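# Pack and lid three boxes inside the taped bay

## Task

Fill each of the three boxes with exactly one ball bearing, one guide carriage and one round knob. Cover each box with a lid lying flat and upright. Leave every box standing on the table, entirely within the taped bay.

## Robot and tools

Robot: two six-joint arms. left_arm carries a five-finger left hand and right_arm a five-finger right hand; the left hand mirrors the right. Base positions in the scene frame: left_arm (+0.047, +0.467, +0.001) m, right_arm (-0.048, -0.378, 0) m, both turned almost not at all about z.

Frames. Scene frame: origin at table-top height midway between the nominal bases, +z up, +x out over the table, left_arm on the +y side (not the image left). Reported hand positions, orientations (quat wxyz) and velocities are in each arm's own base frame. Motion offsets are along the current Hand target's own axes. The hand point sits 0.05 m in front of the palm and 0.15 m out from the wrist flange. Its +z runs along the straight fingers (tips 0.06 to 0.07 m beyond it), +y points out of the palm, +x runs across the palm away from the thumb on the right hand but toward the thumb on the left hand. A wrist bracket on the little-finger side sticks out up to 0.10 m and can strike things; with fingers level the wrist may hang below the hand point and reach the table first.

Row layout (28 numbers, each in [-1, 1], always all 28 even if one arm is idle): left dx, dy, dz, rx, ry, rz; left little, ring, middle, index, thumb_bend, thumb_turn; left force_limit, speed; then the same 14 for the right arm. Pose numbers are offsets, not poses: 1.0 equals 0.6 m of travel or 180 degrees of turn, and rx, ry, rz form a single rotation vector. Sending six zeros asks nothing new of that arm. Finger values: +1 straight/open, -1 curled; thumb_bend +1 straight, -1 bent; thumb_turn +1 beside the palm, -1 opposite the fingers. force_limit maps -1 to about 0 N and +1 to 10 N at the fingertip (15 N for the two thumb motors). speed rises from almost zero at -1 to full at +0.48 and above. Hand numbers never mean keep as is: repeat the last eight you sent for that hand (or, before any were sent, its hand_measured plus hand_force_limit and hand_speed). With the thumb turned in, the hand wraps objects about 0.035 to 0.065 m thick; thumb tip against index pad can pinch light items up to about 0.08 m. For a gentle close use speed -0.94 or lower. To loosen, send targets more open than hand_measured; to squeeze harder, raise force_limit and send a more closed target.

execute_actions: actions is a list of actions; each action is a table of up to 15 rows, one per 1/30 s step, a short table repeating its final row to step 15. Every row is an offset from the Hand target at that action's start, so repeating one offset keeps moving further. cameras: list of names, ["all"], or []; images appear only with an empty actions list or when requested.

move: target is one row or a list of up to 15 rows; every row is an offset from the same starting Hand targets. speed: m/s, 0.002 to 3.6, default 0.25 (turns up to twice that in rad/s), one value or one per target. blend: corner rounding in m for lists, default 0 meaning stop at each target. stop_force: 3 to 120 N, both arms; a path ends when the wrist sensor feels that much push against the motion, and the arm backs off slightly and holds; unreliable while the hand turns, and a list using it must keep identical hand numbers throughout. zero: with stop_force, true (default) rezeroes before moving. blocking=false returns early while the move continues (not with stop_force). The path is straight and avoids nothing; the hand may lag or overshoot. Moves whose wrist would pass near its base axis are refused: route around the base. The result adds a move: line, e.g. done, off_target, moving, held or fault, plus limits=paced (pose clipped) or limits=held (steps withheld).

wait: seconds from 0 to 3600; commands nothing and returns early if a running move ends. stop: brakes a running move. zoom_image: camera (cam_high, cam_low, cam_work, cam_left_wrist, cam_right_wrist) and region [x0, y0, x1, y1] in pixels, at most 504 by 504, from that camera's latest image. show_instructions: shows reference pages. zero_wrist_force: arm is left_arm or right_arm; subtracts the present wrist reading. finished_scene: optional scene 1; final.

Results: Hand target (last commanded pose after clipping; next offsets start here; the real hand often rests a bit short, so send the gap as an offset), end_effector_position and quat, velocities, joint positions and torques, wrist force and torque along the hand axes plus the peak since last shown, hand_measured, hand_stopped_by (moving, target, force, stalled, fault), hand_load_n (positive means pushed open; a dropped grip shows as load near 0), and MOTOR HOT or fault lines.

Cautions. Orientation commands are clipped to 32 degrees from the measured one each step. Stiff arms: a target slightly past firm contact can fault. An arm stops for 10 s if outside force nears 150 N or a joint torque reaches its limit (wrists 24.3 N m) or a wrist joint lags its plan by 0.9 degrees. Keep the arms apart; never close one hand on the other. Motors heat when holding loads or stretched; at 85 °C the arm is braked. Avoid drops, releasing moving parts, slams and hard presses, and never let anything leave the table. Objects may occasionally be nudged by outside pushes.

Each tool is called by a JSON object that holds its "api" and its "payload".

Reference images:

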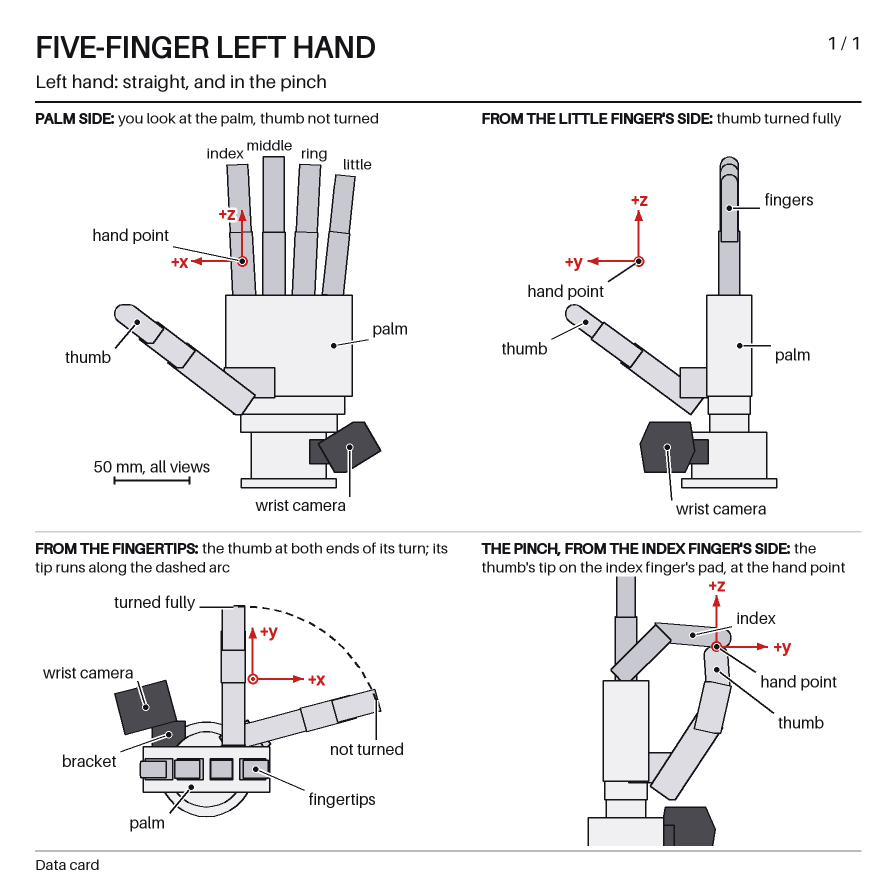

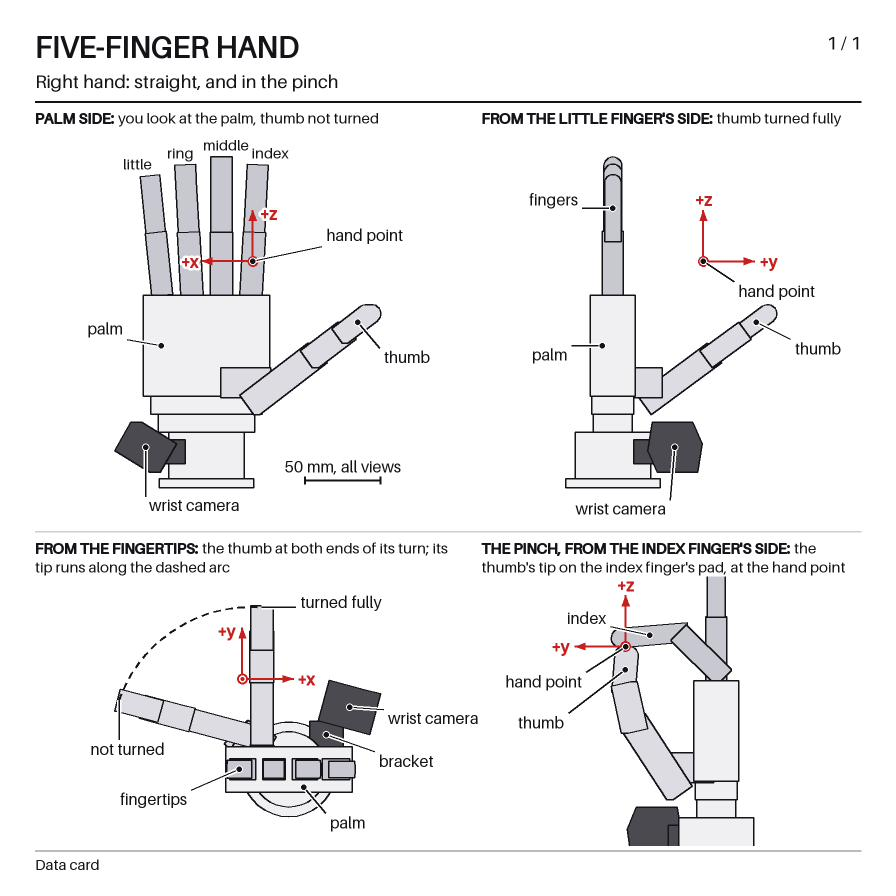

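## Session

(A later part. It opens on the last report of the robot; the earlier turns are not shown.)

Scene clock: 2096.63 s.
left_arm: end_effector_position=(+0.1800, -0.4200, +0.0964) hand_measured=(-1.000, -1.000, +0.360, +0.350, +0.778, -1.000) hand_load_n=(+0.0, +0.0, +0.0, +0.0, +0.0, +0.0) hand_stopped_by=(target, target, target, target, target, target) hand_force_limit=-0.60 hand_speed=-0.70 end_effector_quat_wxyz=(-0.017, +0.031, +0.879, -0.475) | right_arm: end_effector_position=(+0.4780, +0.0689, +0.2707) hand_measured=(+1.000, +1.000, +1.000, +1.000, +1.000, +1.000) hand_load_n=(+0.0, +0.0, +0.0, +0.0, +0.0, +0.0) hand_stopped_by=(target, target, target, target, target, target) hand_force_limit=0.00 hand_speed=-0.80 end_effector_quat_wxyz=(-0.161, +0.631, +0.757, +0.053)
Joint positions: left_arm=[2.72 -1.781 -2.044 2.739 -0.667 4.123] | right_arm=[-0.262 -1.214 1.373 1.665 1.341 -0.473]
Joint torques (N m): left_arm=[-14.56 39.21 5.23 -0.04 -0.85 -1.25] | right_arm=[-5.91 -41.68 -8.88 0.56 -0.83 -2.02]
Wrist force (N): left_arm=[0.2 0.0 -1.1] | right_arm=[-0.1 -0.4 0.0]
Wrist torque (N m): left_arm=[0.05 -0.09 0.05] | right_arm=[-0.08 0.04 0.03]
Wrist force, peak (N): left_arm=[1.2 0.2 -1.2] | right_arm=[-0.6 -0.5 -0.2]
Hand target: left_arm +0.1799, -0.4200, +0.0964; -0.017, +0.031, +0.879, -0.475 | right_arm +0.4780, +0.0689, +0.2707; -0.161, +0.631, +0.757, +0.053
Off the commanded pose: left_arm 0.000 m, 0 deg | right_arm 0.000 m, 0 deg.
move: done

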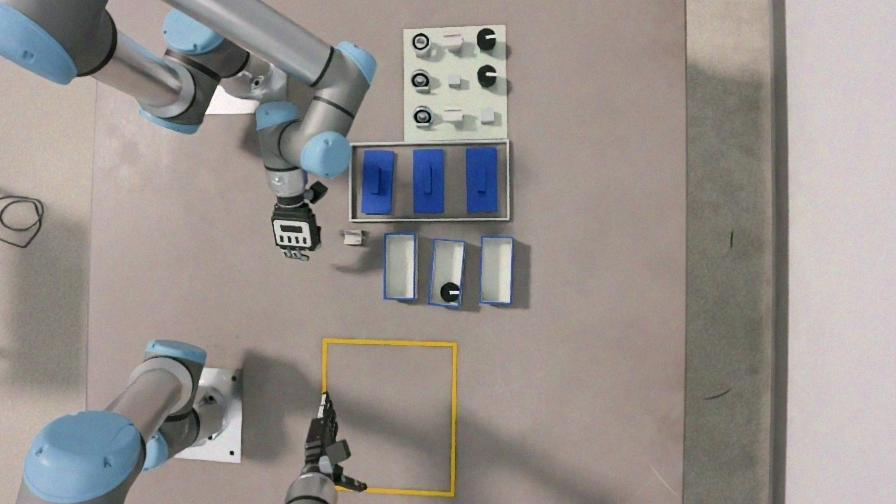

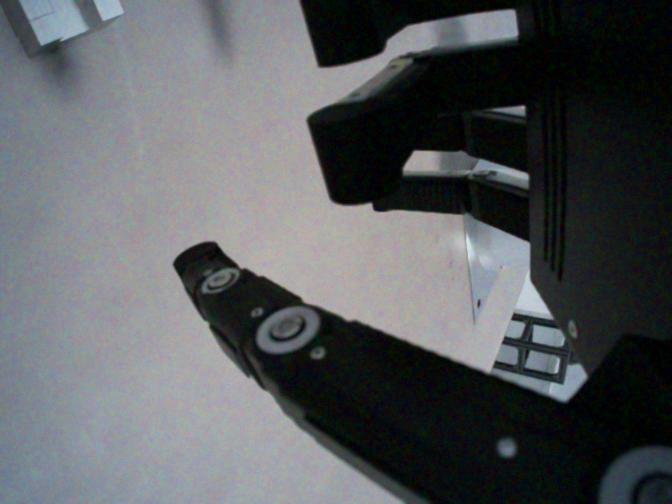

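{"api": "move", "payload": {"target": [-0.1644,0.0456,0.0398,0,-0.0454,0.0699,-1,-1,0.36,0.35,0.6,-1,-0.6,-0.7,0,0,0,0,0,0,1,1,1,1,1,1,0,-0.8], "speed": 0.2, "cameras": ["cam_high","cam_left_wrist","cam_work"]}}

{"api": "zoom_image", "payload": {"camera": "cam_high", "region": [310, 180, 430, 300]}}

{"api": "zoom_image", "payload": {"camera": "cam_work", "region": [400, 130, 540, 270]}}

Scene clock: 2138.17 s.
left_arm: end_effector_position=(+0.2779, -0.4319, +0.0605) hand_measured=(-1.000, -1.000, +0.360, +0.350, +0.600, -1.000) hand_load_n=(+0.0, +0.0, +0.0, +0.0, +0.0, +0.0) hand_stopped_by=(target, target, target, target, target, target) hand_force_limit=-0.60 hand_speed=-0.70 end_effector_quat_wxyz=(+0.098, +0.093, +0.869, -0.475) | right_arm: end_effector_position=(+0.4780, +0.0689, +0.2707) hand_measured=(+1.000, +1.000, +1.000, +1.000, +1.000, +1.000) hand_load_n=(-0.5, +0.0, +0.0, +0.0, +0.0, +0.0) hand_stopped_by=(target, target, target, target, target, target) hand_force_limit=0.00 hand_speed=-0.80 end_effector_quat_wxyz=(-0.161, +0.631, +0.757, +0.053)
Joint positions: left_arm=[2.755 -1.886 -1.971 2.927 -0.721 4.241] | right_arm=[-0.262 -1.214 1.373 1.665 1.341 -0.473]
Joint torques (N m): left_arm=[12.45 16.39 24.83 0.73 -0.58 1.39] | right_arm=[-6.57 -41.53 -9.53 0.54 -0.97 -1.9]
Wrist force (N): left_arm=[0.4 0.2 -0.6] | right_arm=[-0.4 -0.4 -0.2]
Wrist torque (N m): left_arm=[0.03 -0.10 -0.09] | right_arm=[-0.07 0.09 0.01]
Wrist force, peak (N): left_arm=[0.5 0.2 -1.4] | right_arm=[-0.4 -0.6 0.2]
Hand target: left_arm +0.2780, -0.4320, +0.0604; +0.098, +0.093, +0.869, -0.475 | right_arm +0.4780, +0.0689, +0.2707; -0.161, +0.631, +0.757, +0.053
Off the commanded pose: left_arm 0.000 m, 0 deg | right_arm 0.000 m, 0 deg.
move: done
Images, in order (width x height): cam_high 896x504, cam_work 896x504, cam_left_wrist 672x504.

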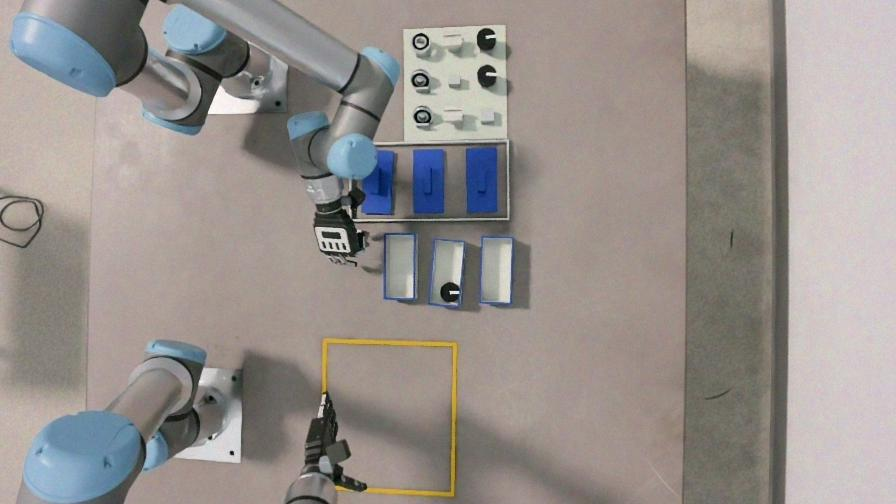

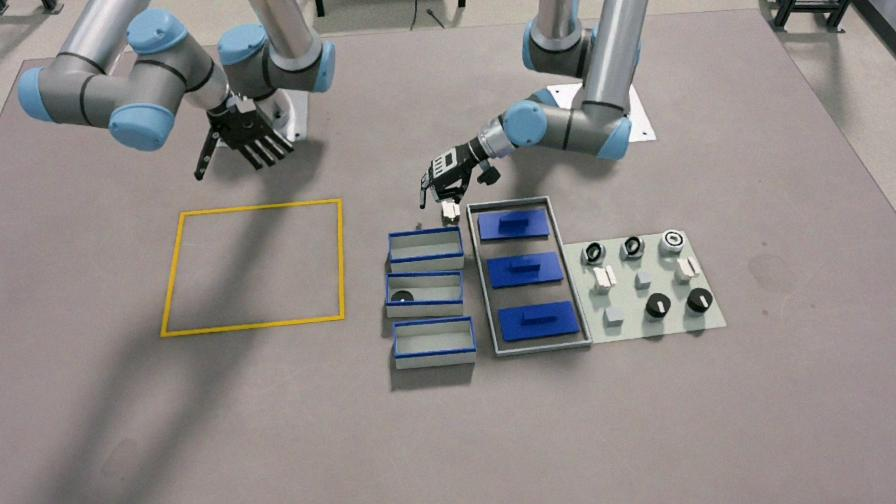

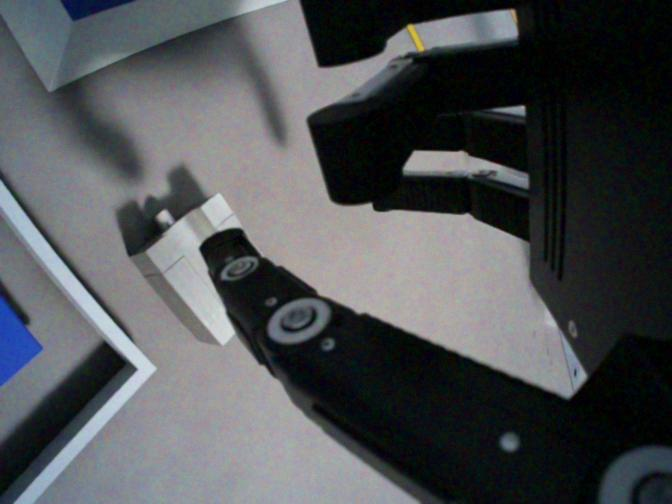

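Scaled by 4.200 from the camera's image (finer frame: 1280x720).

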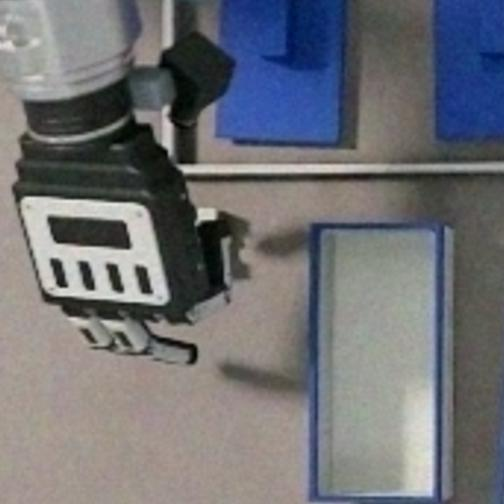

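Scaled by 3.600 from the camera's image (finer frame: 1280x720).

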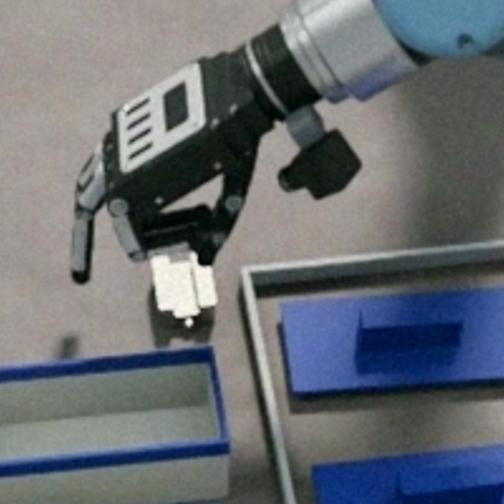

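{"api": "move", "payload": {"target": [0.0078,0.0243,0.0158,0,0,0,-1,-1,0.36,0.35,0.6,-1,-0.6,-0.7,0,0,0,0,0,0,1,1,1,1,1,1,0,-0.8], "speed": 0.05, "stop_force": 3, "cameras": ["cam_left_wrist","cam_work"]}}

{"api": "zoom_image", "payload": {"camera": "cam_left_wrist", "region": [60, 120, 360, 400]}}

{"api": "zoom_image", "payload": {"camera": "cam_work", "region": [410, 160, 500, 250]}}

Scene clock: 2216.10 s.
left_arm: end_effector_position=(+0.2780, -0.4319, +0.0424) hand_measured=(-1.000, -1.000, +0.360, +0.350, +0.600, -1.000) hand_load_n=(+0.5, +0.0, +0.0, +0.0, +0.0, +0.0) hand_stopped_by=(target, target, target, target, target, target) hand_force_limit=-0.60 hand_speed=-0.70 end_effector_quat_wxyz=(+0.098, +0.093, +0.869, -0.475) | right_arm: end_effector_position=(+0.4780, +0.0689, +0.2707) hand_measured=(+1.000, +1.000, +1.000, +1.000, +1.000, +1.000) hand_load_n=(+0.0, +0.0, +0.0, +0.0, +0.0, +0.0) hand_stopped_by=(target, target, target, target, target, target) hand_force_limit=0.00 hand_speed=-0.80 end_effector_quat_wxyz=(-0.161, +0.631, +0.757, +0.053)
Joint positions: left_arm=[2.755 -1.918 -1.987 2.974 -0.721 4.241] | right_arm=[-0.262 -1.214 1.373 1.665 1.341 -0.473]
Joint torques (N m): left_arm=[-8.91 14.88 2.9 0.51 2.45 -0.98] | right_arm=[-6.37 -41.58 -9.19 0.65 -0.88 -1.95]
Wrist force (N): left_arm=[0.8 0.2 -0.6] | right_arm=[-0.3 -0.5 0.2]
Wrist torque (N m): left_arm=[0.03 -0.14 -0.07] | right_arm=[-0.10 0.05 0.02]
Wrist force, peak (N): left_arm=[0.5 0.4 -1.1] | right_arm=[-0.6 -0.6 -0.1]
Hand target: left_arm +0.2780, -0.4319, +0.0424; +0.098, +0.093, +0.869, -0.475 | right_arm +0.4780, +0.0689, +0.2707; -0.161, +0.631, +0.757, +0.053
Off the commanded pose: left_arm 0.000 m, 0 deg | right_arm 0.000 m, 0 deg.
move: done
Images, in order (width x height): cam_work 896x504, cam_left_wrist 672x504.

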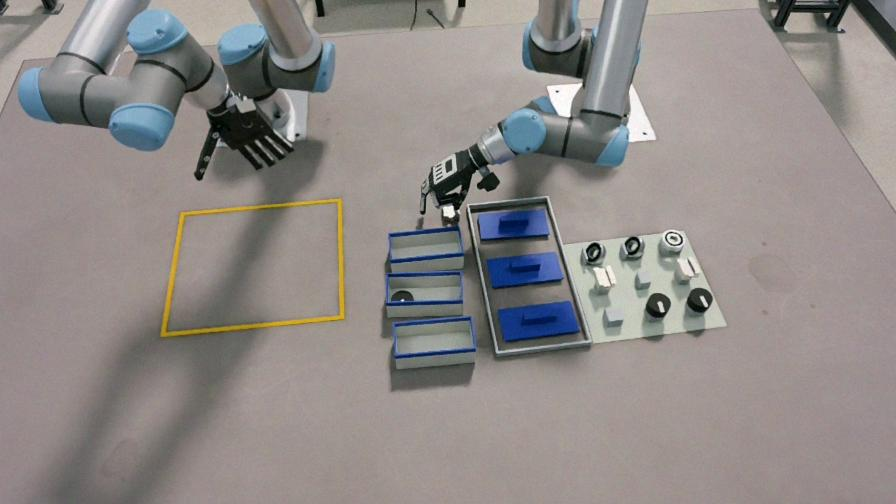

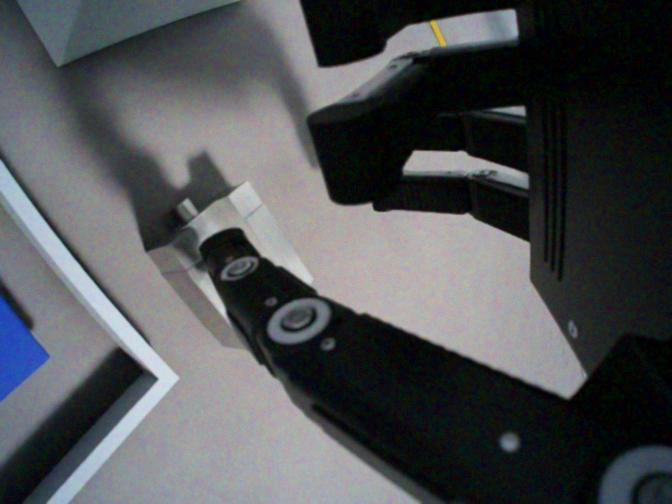

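Scaled by 1.680 from the camera's image (finer frame: 960x720).

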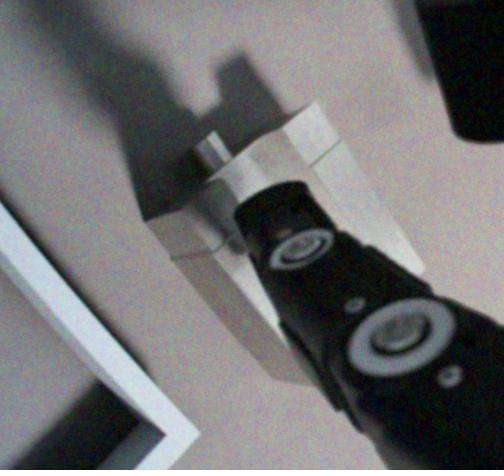

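Scaled by 5.600 from the camera's image (finer frame: 1280x720).

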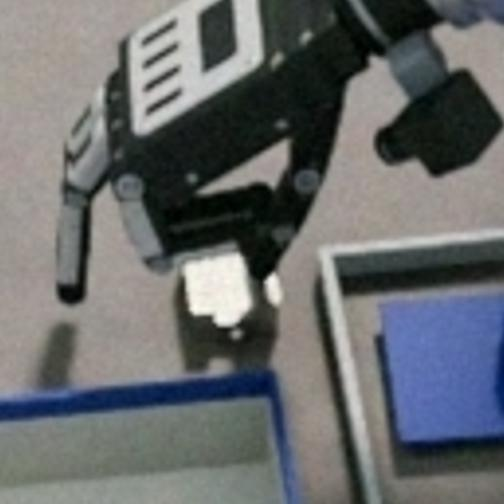

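{"api": "move", "payload": {"target": [0,0.0146,-0.0223,0,0,0,-1,-1,0.36,0.35,0.6,-1,-0.6,-0.7,0,0,0,0,0,0,1,1,1,1,1,1,0,-0.8], "speed": 0.05, "stop_force": 3, "cameras": ["cam_left_wrist","cam_work"]}}

{"api": "zoom_image", "payload": {"camera": "cam_left_wrist", "region": [60, 120, 360, 400]}}

{"api": "zoom_image", "payload": {"camera": "cam_work", "region": [410, 160, 500, 250]}}

Scene clock: 2267.27 s.
left_arm: end_effector_position=(+0.2791, -0.4159, +0.0424) hand_measured=(-1.000, -1.000, +0.360, +0.350, +0.600, -1.000) hand_load_n=(+0.0, +0.0, +0.0, +0.0, +0.0, +0.0) hand_stopped_by=(target, target, target, target, target, target) hand_force_limit=-0.60 hand_speed=-0.70 end_effector_quat_wxyz=(+0.098, +0.093, +0.869, -0.475) | right_arm: end_effector_position=(+0.4780, +0.0689, +0.2707) hand_measured=(+1.000, +1.000, +1.000, +1.000, +1.000, +1.000) hand_load_n=(+0.0, +0.0, +0.0, +0.0, +0.0, +0.0) hand_stopped_by=(target, target, target, target, target, target) hand_force_limit=0.00 hand_speed=-0.80 end_effector_quat_wxyz=(-0.161, +0.631, +0.757, +0.053)
Joint positions: left_arm=[2.8 -1.909 -2.013 2.949 -0.695 4.297] | right_arm=[-0.262 -1.214 1.373 1.665 1.341 -0.473]
Joint torques (N m): left_arm=[12.31 44.29 2.64 -3.5 2.59 1.73] | right_arm=[-6.3 -41.32 -9.89 0.6 -0.92 -1.95]
Wrist force (N): left_arm=[0.3 0.0 -0.8] | right_arm=[-0.3 -0.3 -0.1]
Wrist torque (N m): left_arm=[0.05 -0.11 -0.08] | right_arm=[-0.07 0.07 0.02]
Wrist force, peak (N): left_arm=[0.5 0.5 -1.0] | right_arm=[-0.6 -0.6 0.0]
Hand target: left_arm +0.2791, -0.4159, +0.0424; +0.098, +0.093, +0.869, -0.475 | right_arm +0.4780, +0.0689, +0.2707; -0.161, +0.631, +0.757, +0.053
Off the commanded pose: left_arm 0.000 m, 0 deg | right_arm 0.000 m, 0 deg.
move: done
Images, in order (width x height): cam_work 896x504, cam_left_wrist 672x504.

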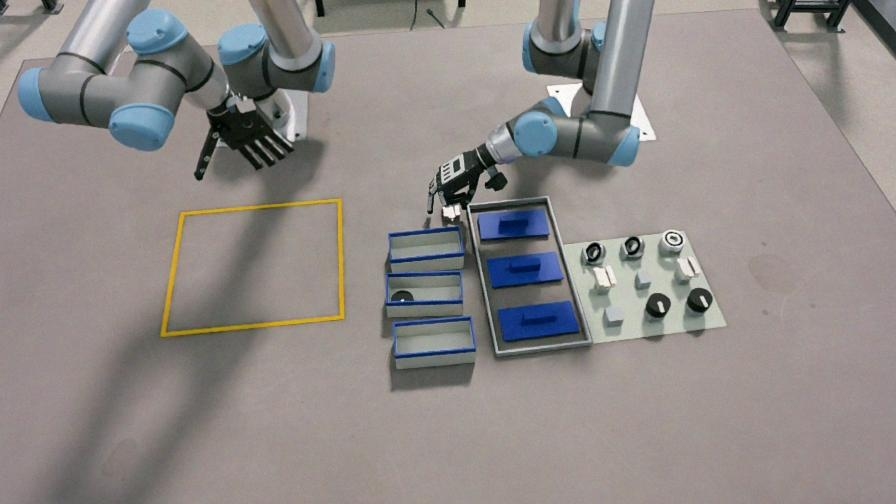

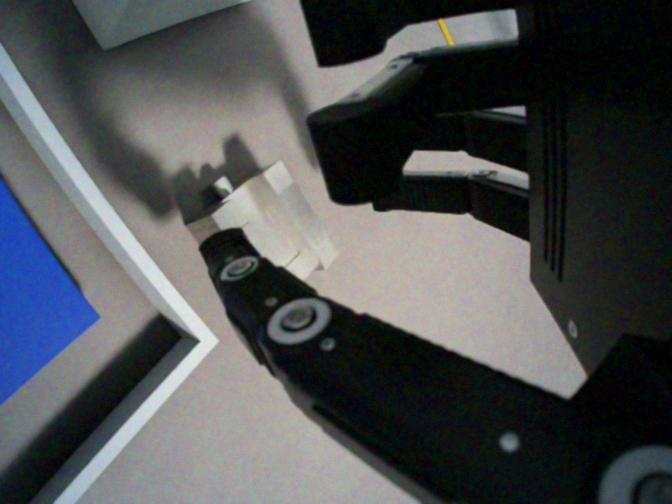

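Scaled by 1.680 from the camera's image (finer frame: 960x720).

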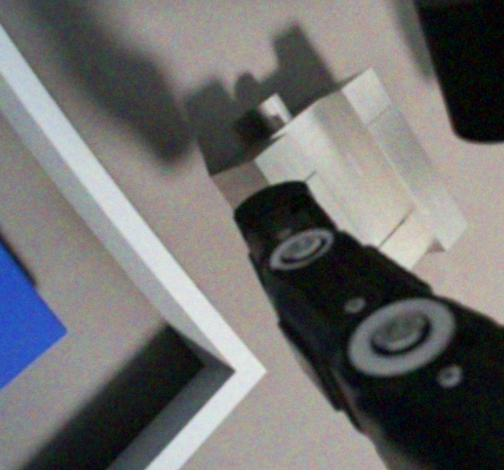

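Scaled by 5.600 from the camera's image (finer frame: 1280x720).

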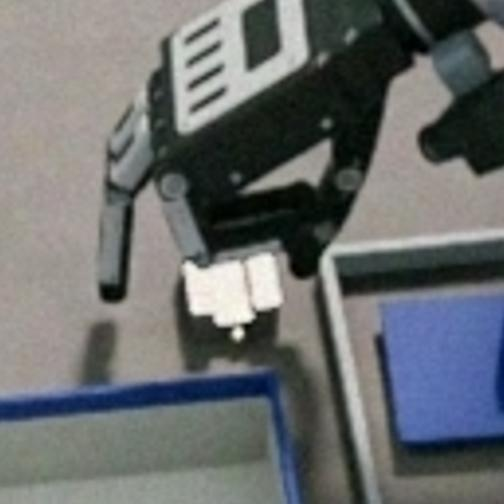

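{"api": "move", "payload": {"target": [0.0073,0.0229,0.0149,0,0,0,-1,-1,0.36,0.35,0.6,-1,-0.6,-0.7,0,0,0,0,0,0,1,1,1,1,1,1,0,-0.8], "speed": 0.02, "stop_force": 3, "cameras": ["cam_left_wrist","cam_work"]}}

{"api": "zoom_image", "payload": {"camera": "cam_work", "region": [410, 160, 500, 250]}}

Scene clock: 2276.50 s.
left_arm: end_effector_position=(+0.2791, -0.4159, +0.0255) hand_measured=(-1.000, -1.000, +0.360, +0.350, +0.600, -1.000) hand_load_n=(+0.0, +0.0, +0.0, +0.0, +0.5, +0.0) hand_stopped_by=(target, target, target, target, target, target) hand_force_limit=-0.60 hand_speed=-0.70 end_effector_quat_wxyz=(+0.098, +0.093, +0.869, -0.475) | right_arm: end_effector_position=(+0.4780, +0.0689, +0.2707) hand_measured=(+1.000, +1.000, +1.000, +1.000, +1.000, +1.000) hand_load_n=(+0.0, +0.0, +0.0, +0.0, +0.0, +0.0) hand_stopped_by=(target, target, target, target, target, target) hand_force_limit=0.00 hand_speed=-0.80 end_effector_quat_wxyz=(-0.161, +0.631, +0.757, +0.053)
Joint positions: left_arm=[2.8 -1.941 -2.026 2.994 -0.695 4.297] | right_arm=[-0.262 -1.214 1.373 1.665 1.341 -0.473]
Joint torques (N m): left_arm=[6.72 16.24 0.79 0.69 2.2 -1.22] | right_arm=[-5.69 -41.88 -9.16 0.66 -0.92 -1.92]
Wrist force (N): left_arm=[0.5 0.6 -0.8] | right_arm=[-0.2 -0.4 0.0]
Wrist torque (N m): left_arm=[0.12 -0.13 -0.09] | right_arm=[-0.07 0.04 0.03]
Wrist force, peak (N): left_arm=[0.5 0.6 -0.8] | right_arm=[-0.4 -0.6 0.0]
Hand target: left_arm +0.2791, -0.4159, +0.0255; +0.098, +0.093, +0.869, -0.475 | right_arm +0.4780, +0.0689, +0.2707; -0.161, +0.631, +0.757, +0.053
Off the commanded pose: left_arm 0.000 m, 0 deg | right_arm 0.000 m, 0 deg.
move: done
Images, in order (width x height): cam_work 896x504, cam_left_wrist 672x504.

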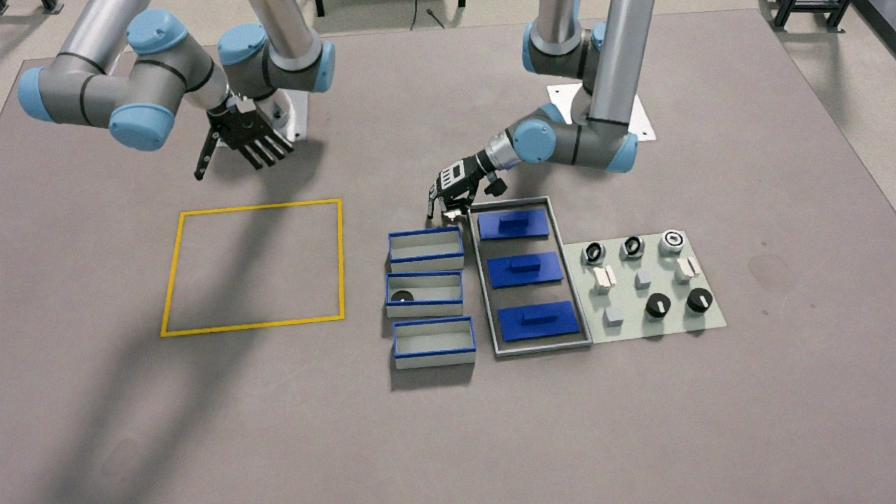

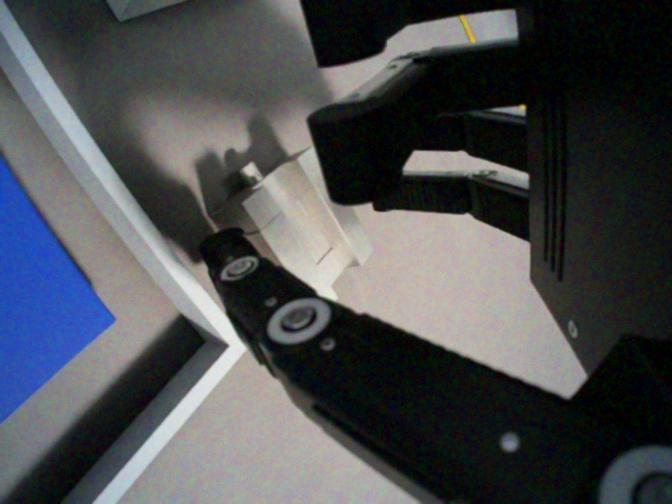

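Scaled by 5.600 from the camera's image (finer frame: 1280x720).

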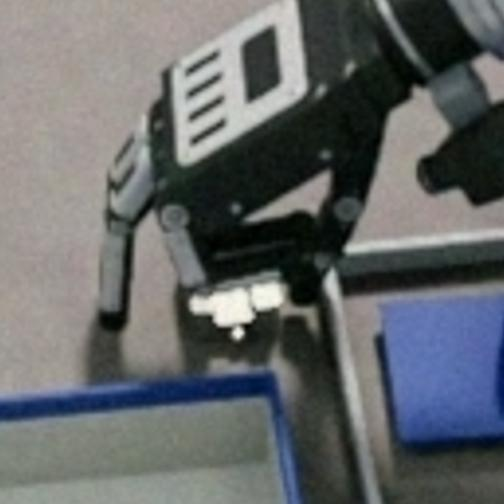

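{"api": "move", "payload": {"target": [0.0011,0.0034,0.0022,0,0,0,-1,-1,0.36,0.35,0.6,-1,-0.6,-0.7,0,0,0,0,0,0,1,1,1,1,1,1,0,-0.8], "speed": 0.02, "stop_force": 3}}

{"api": "move", "payload": {"target": [0,0,0,0,0,0,-1,-1,-0.2,-0.2,0.6,-1,-0.4,-0.85,0,0,0,0,0,0,1,1,1,1,1,1,0,-0.8], "speed": 0.02, "cameras": ["cam_left_wrist","cam_work"]}}

{"api": "zoom_image", "payload": {"camera": "cam_work", "region": [410, 160, 500, 250]}}

Scene clock: 2287.50 s.
left_arm: end_effector_position=(+0.2791, -0.4159, +0.0229) hand_measured=(-1.000, -1.000, +0.360, +0.350, +0.600, -1.000) hand_load_n=(+0.0, +0.0, +0.0, +0.0, +0.0, +0.0) hand_stopped_by=(target, target, target, target, target, target) hand_force_limit=-0.60 hand_speed=-0.70 end_effector_quat_wxyz=(+0.098, +0.093, +0.869, -0.475) | right_arm: end_effector_position=(+0.4780, +0.0689, +0.2707) hand_measured=(+1.000, +1.000, +1.000, +1.000, +1.000, +1.000) hand_load_n=(+0.0, +0.0, +0.0, +0.0, +0.0, +0.0) hand_stopped_by=(target, target, target, target, target, target) hand_force_limit=0.00 hand_speed=-0.80 end_effector_quat_wxyz=(-0.161, +0.631, +0.757, +0.053)
Joint positions: left_arm=[2.8 -1.946 -2.028 3 -0.695 4.297] | right_arm=[-0.262 -1.214 1.373 1.665 1.341 -0.473]
Joint torques (N m): left_arm=[-6.35 16.19 1.7 0.74 2.29 1.17] | right_arm=[-6.83 -40.39 -9.14 0.58 -1.01 -1.99]
Wrist force (N): left_arm=[0.2 0.2 -0.7] | right_arm=[-0.3 -0.2 -0.1]
Wrist torque (N m): left_arm=[0.07 -0.10 -0.09] | right_arm=[-0.05 0.06 0.02]
Wrist force, peak (N): left_arm=[0.3 0.5 -1.0] | right_arm=[-0.4 -0.6 0.1]
Hand target: left_arm +0.2791, -0.4159, +0.0229; +0.098, +0.093, +0.869, -0.475 | right_arm +0.4780, +0.0689, +0.2707; -0.161, +0.631, +0.757, +0.053
Off the commanded pose: left_arm 0.000 m, 0 deg | right_arm 0.000 m, 0 deg.
move: done

Scene clock: 2288.80 s.
left_arm: end_effector_position=(+0.2791, -0.4159, +0.0229) hand_measured=(-1.000, -1.000, -0.042, -0.078, +0.602, -1.000) hand_load_n=(+0.0, +0.0, +2.5, +5.0, +6.0, -1.0) hand_stopped_by=(target, target, force, force, target, target) hand_force_limit=-0.40 hand_speed=-0.85 end_effector_quat_wxyz=(+0.098, +0.093, +0.869, -0.475) | right_arm: end_effector_position=(+0.4780, +0.0689, +0.2707) hand_measured=(+1.000, +1.000, +1.000, +1.000, +1.000, +1.000) hand_load_n=(+0.0, +0.0, +0.0, +0.0, +0.0, +0.5) hand_stopped_by=(target, target, target, target, target, target) hand_force_limit=0.00 hand_speed=-0.80 end_effector_quat_wxyz=(-0.161, +0.631, +0.757, +0.053)
Joint positions: left_arm=[2.8 -1.946 -2.028 3 -0.695 4.297] | right_arm=[-0.262 -1.214 1.373 1.665 1.341 -0.473]
Joint torques (N m): left_arm=[0.74 17.1 0.29 0.3 2.07 0.93] | right_arm=[-6.19 -40.9 -9.52 0.61 -0.88 -2.09]
Wrist force (N): left_arm=[0.1 0.4 -0.7] | right_arm=[-0.2 -0.5 0.1]
Wrist torque (N m): left_arm=[0.07 -0.08 -0.10] | right_arm=[-0.11 0.04 0.02]
Wrist force, peak (N): left_arm=[0.3 0.7 -0.9] | right_arm=[-0.3 -0.6 0.2]
Hand target: left_arm +0.2791, -0.4159, +0.0229; +0.098, +0.093, +0.869, -0.475 | right_arm +0.4780, +0.0689, +0.2707; -0.161, +0.631, +0.757, +0.053
Off the commanded pose: left_arm 0.000 m, 0 deg | right_arm 0.000 m, 0 deg.
move: done
Images, in order (width x height): cam_work 896x504, cam_left_wrist 672x504.

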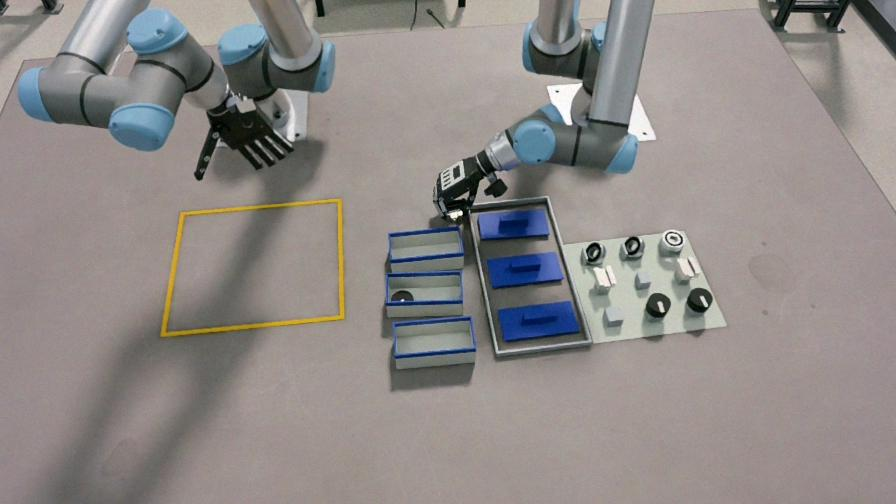

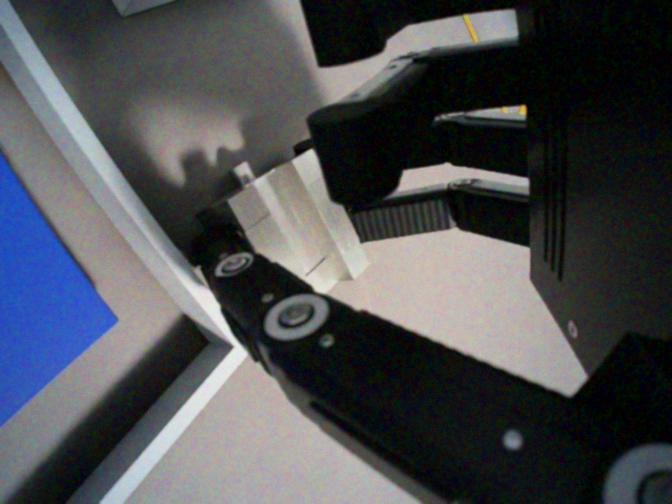

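Scaled by 5.600 from the camera's image (finer frame: 1280x720).

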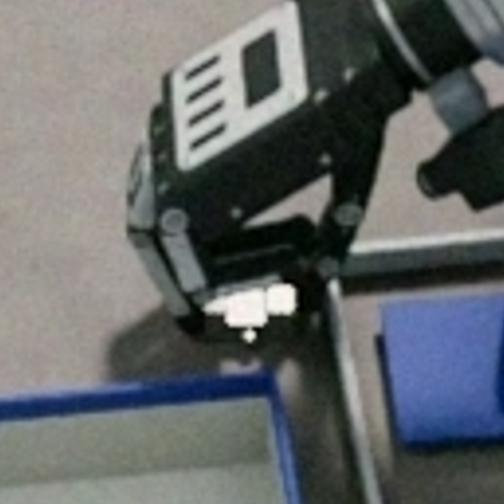

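{"api": "move", "payload": {"target": [-0.0548,-0.1711,-0.1116,0,0,0,-1,-1,-0.2,-0.2,0.6,-1,-0.4,-0.85,0,0,0,0,0,0,1,1,1,1,1,1,0,-0.8], "speed": 0.1, "cameras": ["cam_left_wrist","cam_work","cam_high"]}}

{"api": "zoom_image", "payload": {"camera": "cam_work", "region": [410, 120, 500, 210]}}

{"api": "zoom_image", "payload": {"camera": "cam_left_wrist", "region": [120, 120, 400, 330]}}

Scene clock: 2307.60 s.
left_arm: end_effector_position=(+0.2791, -0.4161, +0.1497) hand_measured=(-1.000, -1.000, -0.042, -0.078, +0.602, -1.000) hand_load_n=(+0.0, +0.0, +2.5, +5.0, +6.5, -1.0) hand_stopped_by=(target, target, force, force, target, target) hand_force_limit=-0.40 hand_speed=-0.85 end_effector_quat_wxyz=(+0.098, +0.093, +0.869, -0.475) | right_arm: end_effector_position=(+0.4780, +0.0689, +0.2707) hand_measured=(+1.000, +1.000, +1.000, +1.000, +1.000, +1.000) hand_load_n=(-0.5, +0.0, +0.0, +0.0, +0.0, +0.0) hand_stopped_by=(target, target, target, target, target, target) hand_force_limit=0.00 hand_speed=-0.80 end_effector_quat_wxyz=(-0.161, +0.631, +0.757, +0.053)
Joint positions: left_arm=[2.799 -1.747 -1.889 2.663 -0.695 4.296] | right_arm=[-0.262 -1.214 1.373 1.665 1.341 -0.473]
Joint torques (N m): left_arm=[12.67 40.51 28.89 -3.28 2.84 1.09] | right_arm=[-4.99 -40.94 -9.43 0.69 -0.86 -1.92]
Wrist force (N): left_arm=[0.5 1.0 -0.3] | right_arm=[-0.2 -0.4 0.2]
Wrist torque (N m): left_arm=[0.08 -0.08 -0.11] | right_arm=[-0.09 0.04 0.02]
Wrist force, peak (N): left_arm=[0.4 1.9 0.3] | right_arm=[-0.4 -0.8 -0.1]
Hand target: left_arm +0.2792, -0.4161, +0.1498; +0.098, +0.093, +0.869, -0.475 | right_arm +0.4780, +0.0689, +0.2707; -0.161, +0.631, +0.757, +0.053
Off the commanded pose: left_arm 0.000 m, 0 deg | right_arm 0.000 m, 0 deg.
move: done
Images, in order (width x height): cam_high 896x504, cam_work 896x504, cam_left_wrist 672x504.

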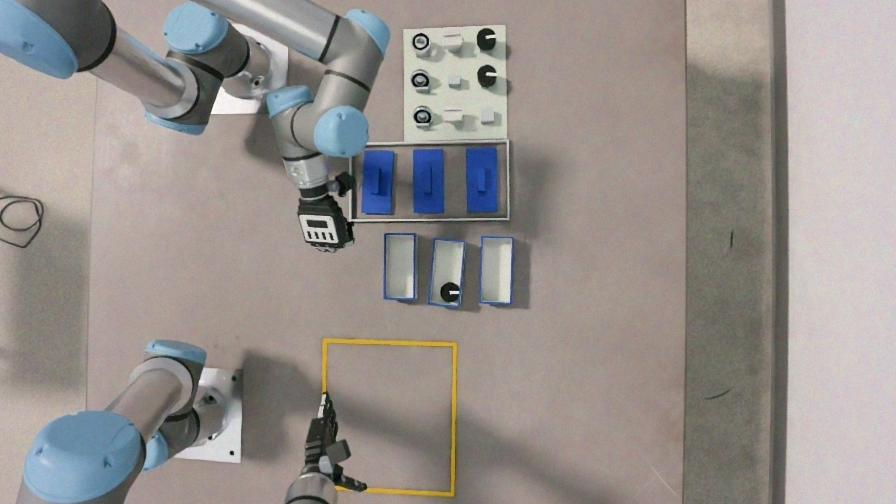

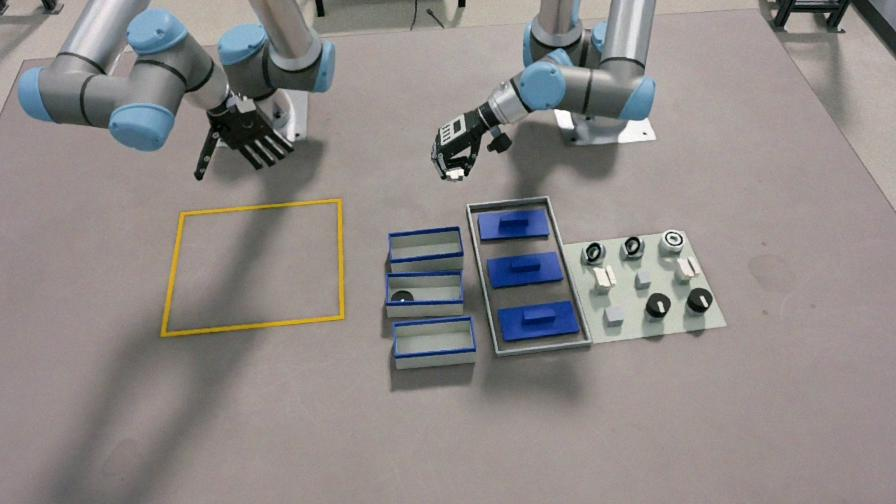

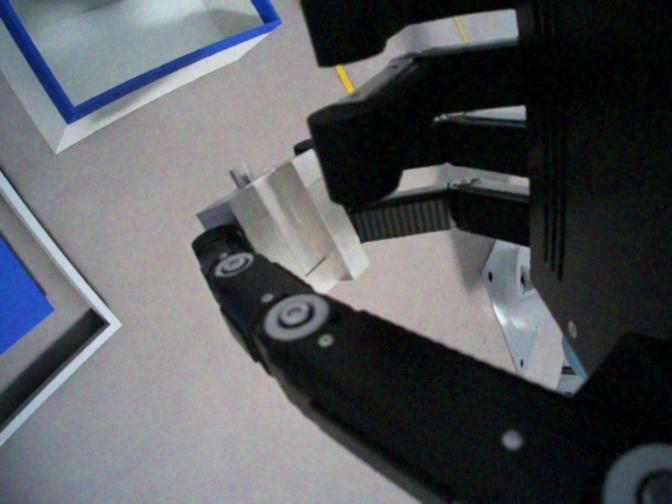

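Scaled by 5.600 from the camera's image (finer frame: 1280x720).

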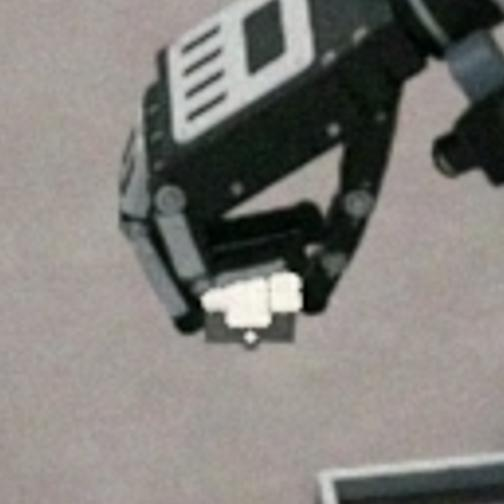

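Scaled by 1.800 from the camera's image (finer frame: 960x720).

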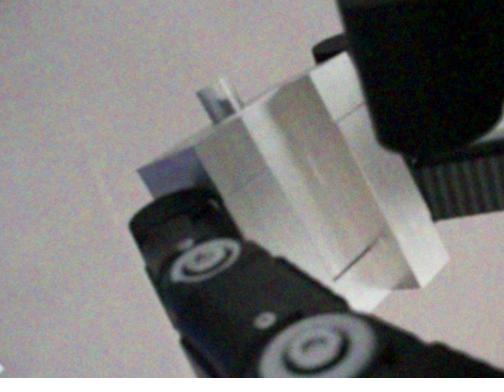

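{"api": "move", "payload": {"target": [-0.3686,0.0628,0.1476,0,0,0,-1,-1,-0.2,-0.2,0.6,-1,-0.4,-0.85,0,0,0,0,0,0,1,1,1,1,1,1,0,-0.8], "speed": 0.2, "cameras": ["cam_left_wrist","cam_work","cam_high"]}}

{"api": "zoom_image", "payload": {"camera": "cam_work", "region": [360, 180, 500, 320]}}

{"api": "zoom_image", "payload": {"camera": "cam_high", "region": [370, 200, 510, 340]}}

Scene clock: 2327.63 s.
left_arm: end_effector_position=(+0.5090, -0.4861, +0.1297) hand_measured=(-1.000, -1.000, -0.042, -0.078, +0.602, -1.000) hand_load_n=(+0.0, +0.0, +2.5, +4.5, +6.5, -1.0) hand_stopped_by=(target, target, force, force, target, target) hand_force_limit=-0.40 hand_speed=-0.85 end_effector_quat_wxyz=(+0.098, +0.093, +0.869, -0.475) | right_arm: end_effector_position=(+0.4780, +0.0689, +0.2707) hand_measured=(+1.000, +1.000, +1.000, +1.000, +1.000, +1.000) hand_load_n=(+0.0, +0.0, +0.0, +0.0, -0.5, +0.0) hand_stopped_by=(target, target, target, target, target, target) hand_force_limit=0.00 hand_speed=-0.80 end_effector_quat_wxyz=(-0.161, +0.631, +0.757, +0.053)
Joint positions: left_arm=[2.819 -2.294 -1.126 2.428 -0.684 4.322] | right_arm=[-0.262 -1.214 1.373 1.665 1.341 -0.473]
Joint torques (N m): left_arm=[-12.8 37.23 28.43 -3.32 2.55 1.6] | right_arm=[-6.61 -41.51 -9.53 0.62 -0.93 -2.04]
Wrist force (N): left_arm=[0.6 1.2 0.0] | right_arm=[-0.4 -0.4 0.0]
Wrist torque (N m): left_arm=[0.08 -0.04 -0.08] | right_arm=[-0.08 0.07 0.02]
Wrist force, peak (N): left_arm=[1.4 1.2 -0.6] | right_arm=[-0.4 -0.6 0.1]
Hand target: left_arm +0.5091, -0.4861, +0.1297; +0.098, +0.093, +0.869, -0.475 | right_arm +0.4780, +0.0689, +0.2707; -0.161, +0.631, +0.757, +0.053
Off the commanded pose: left_arm 0.000 m, 0 deg | right_arm 0.000 m, 0 deg.
move: done
Images, in order (width x height): cam_high 896x504, cam_work 896x504, cam_left_wrist 672x504.

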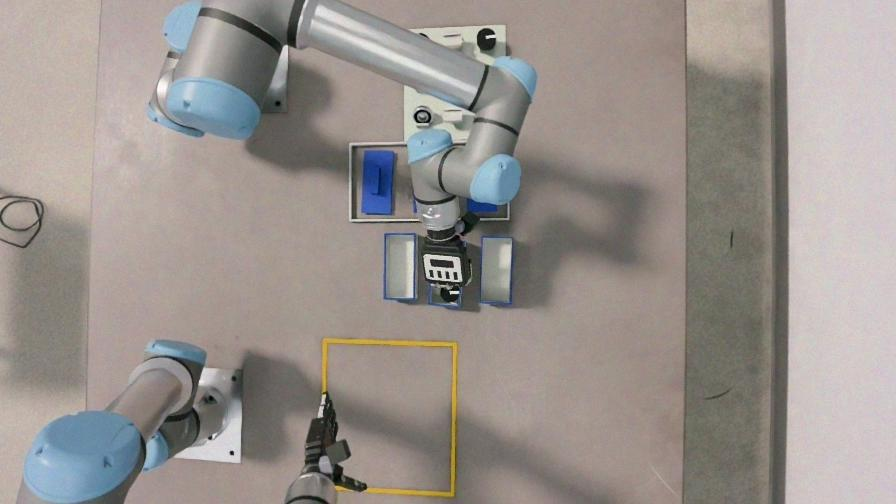

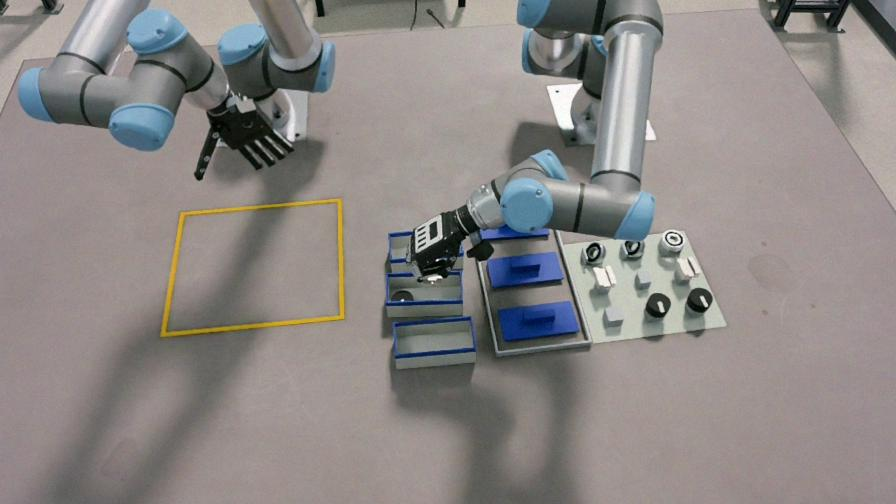

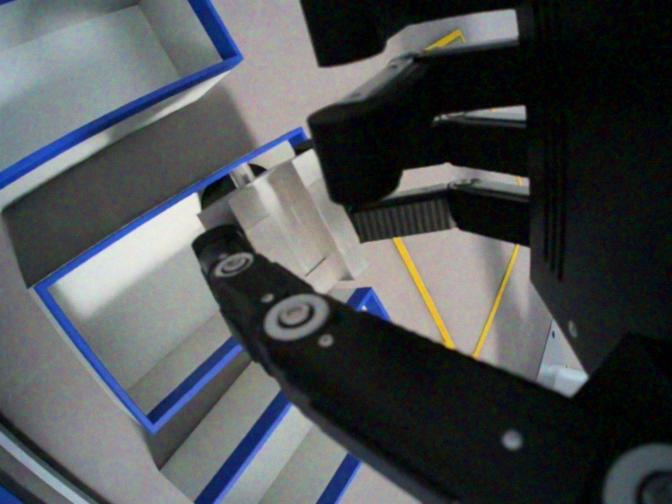

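Scaled by 3.600 from the camera's image (finer frame: 1280x720).

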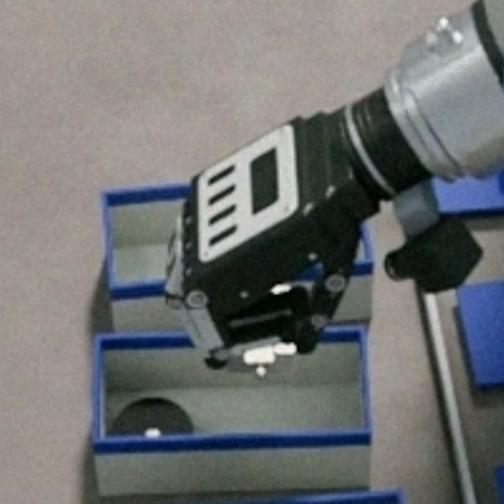

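Scaled by 3.600 from the camera's image (finer frame: 1280x720).

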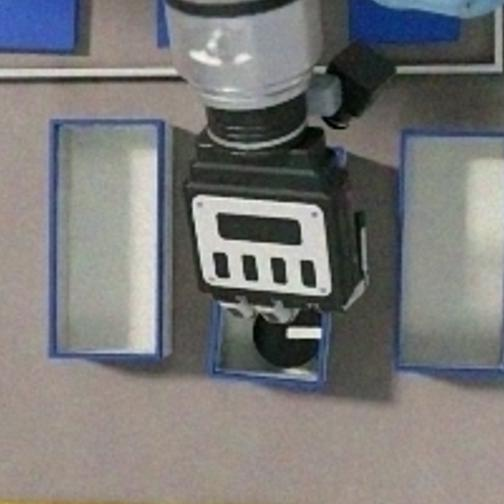

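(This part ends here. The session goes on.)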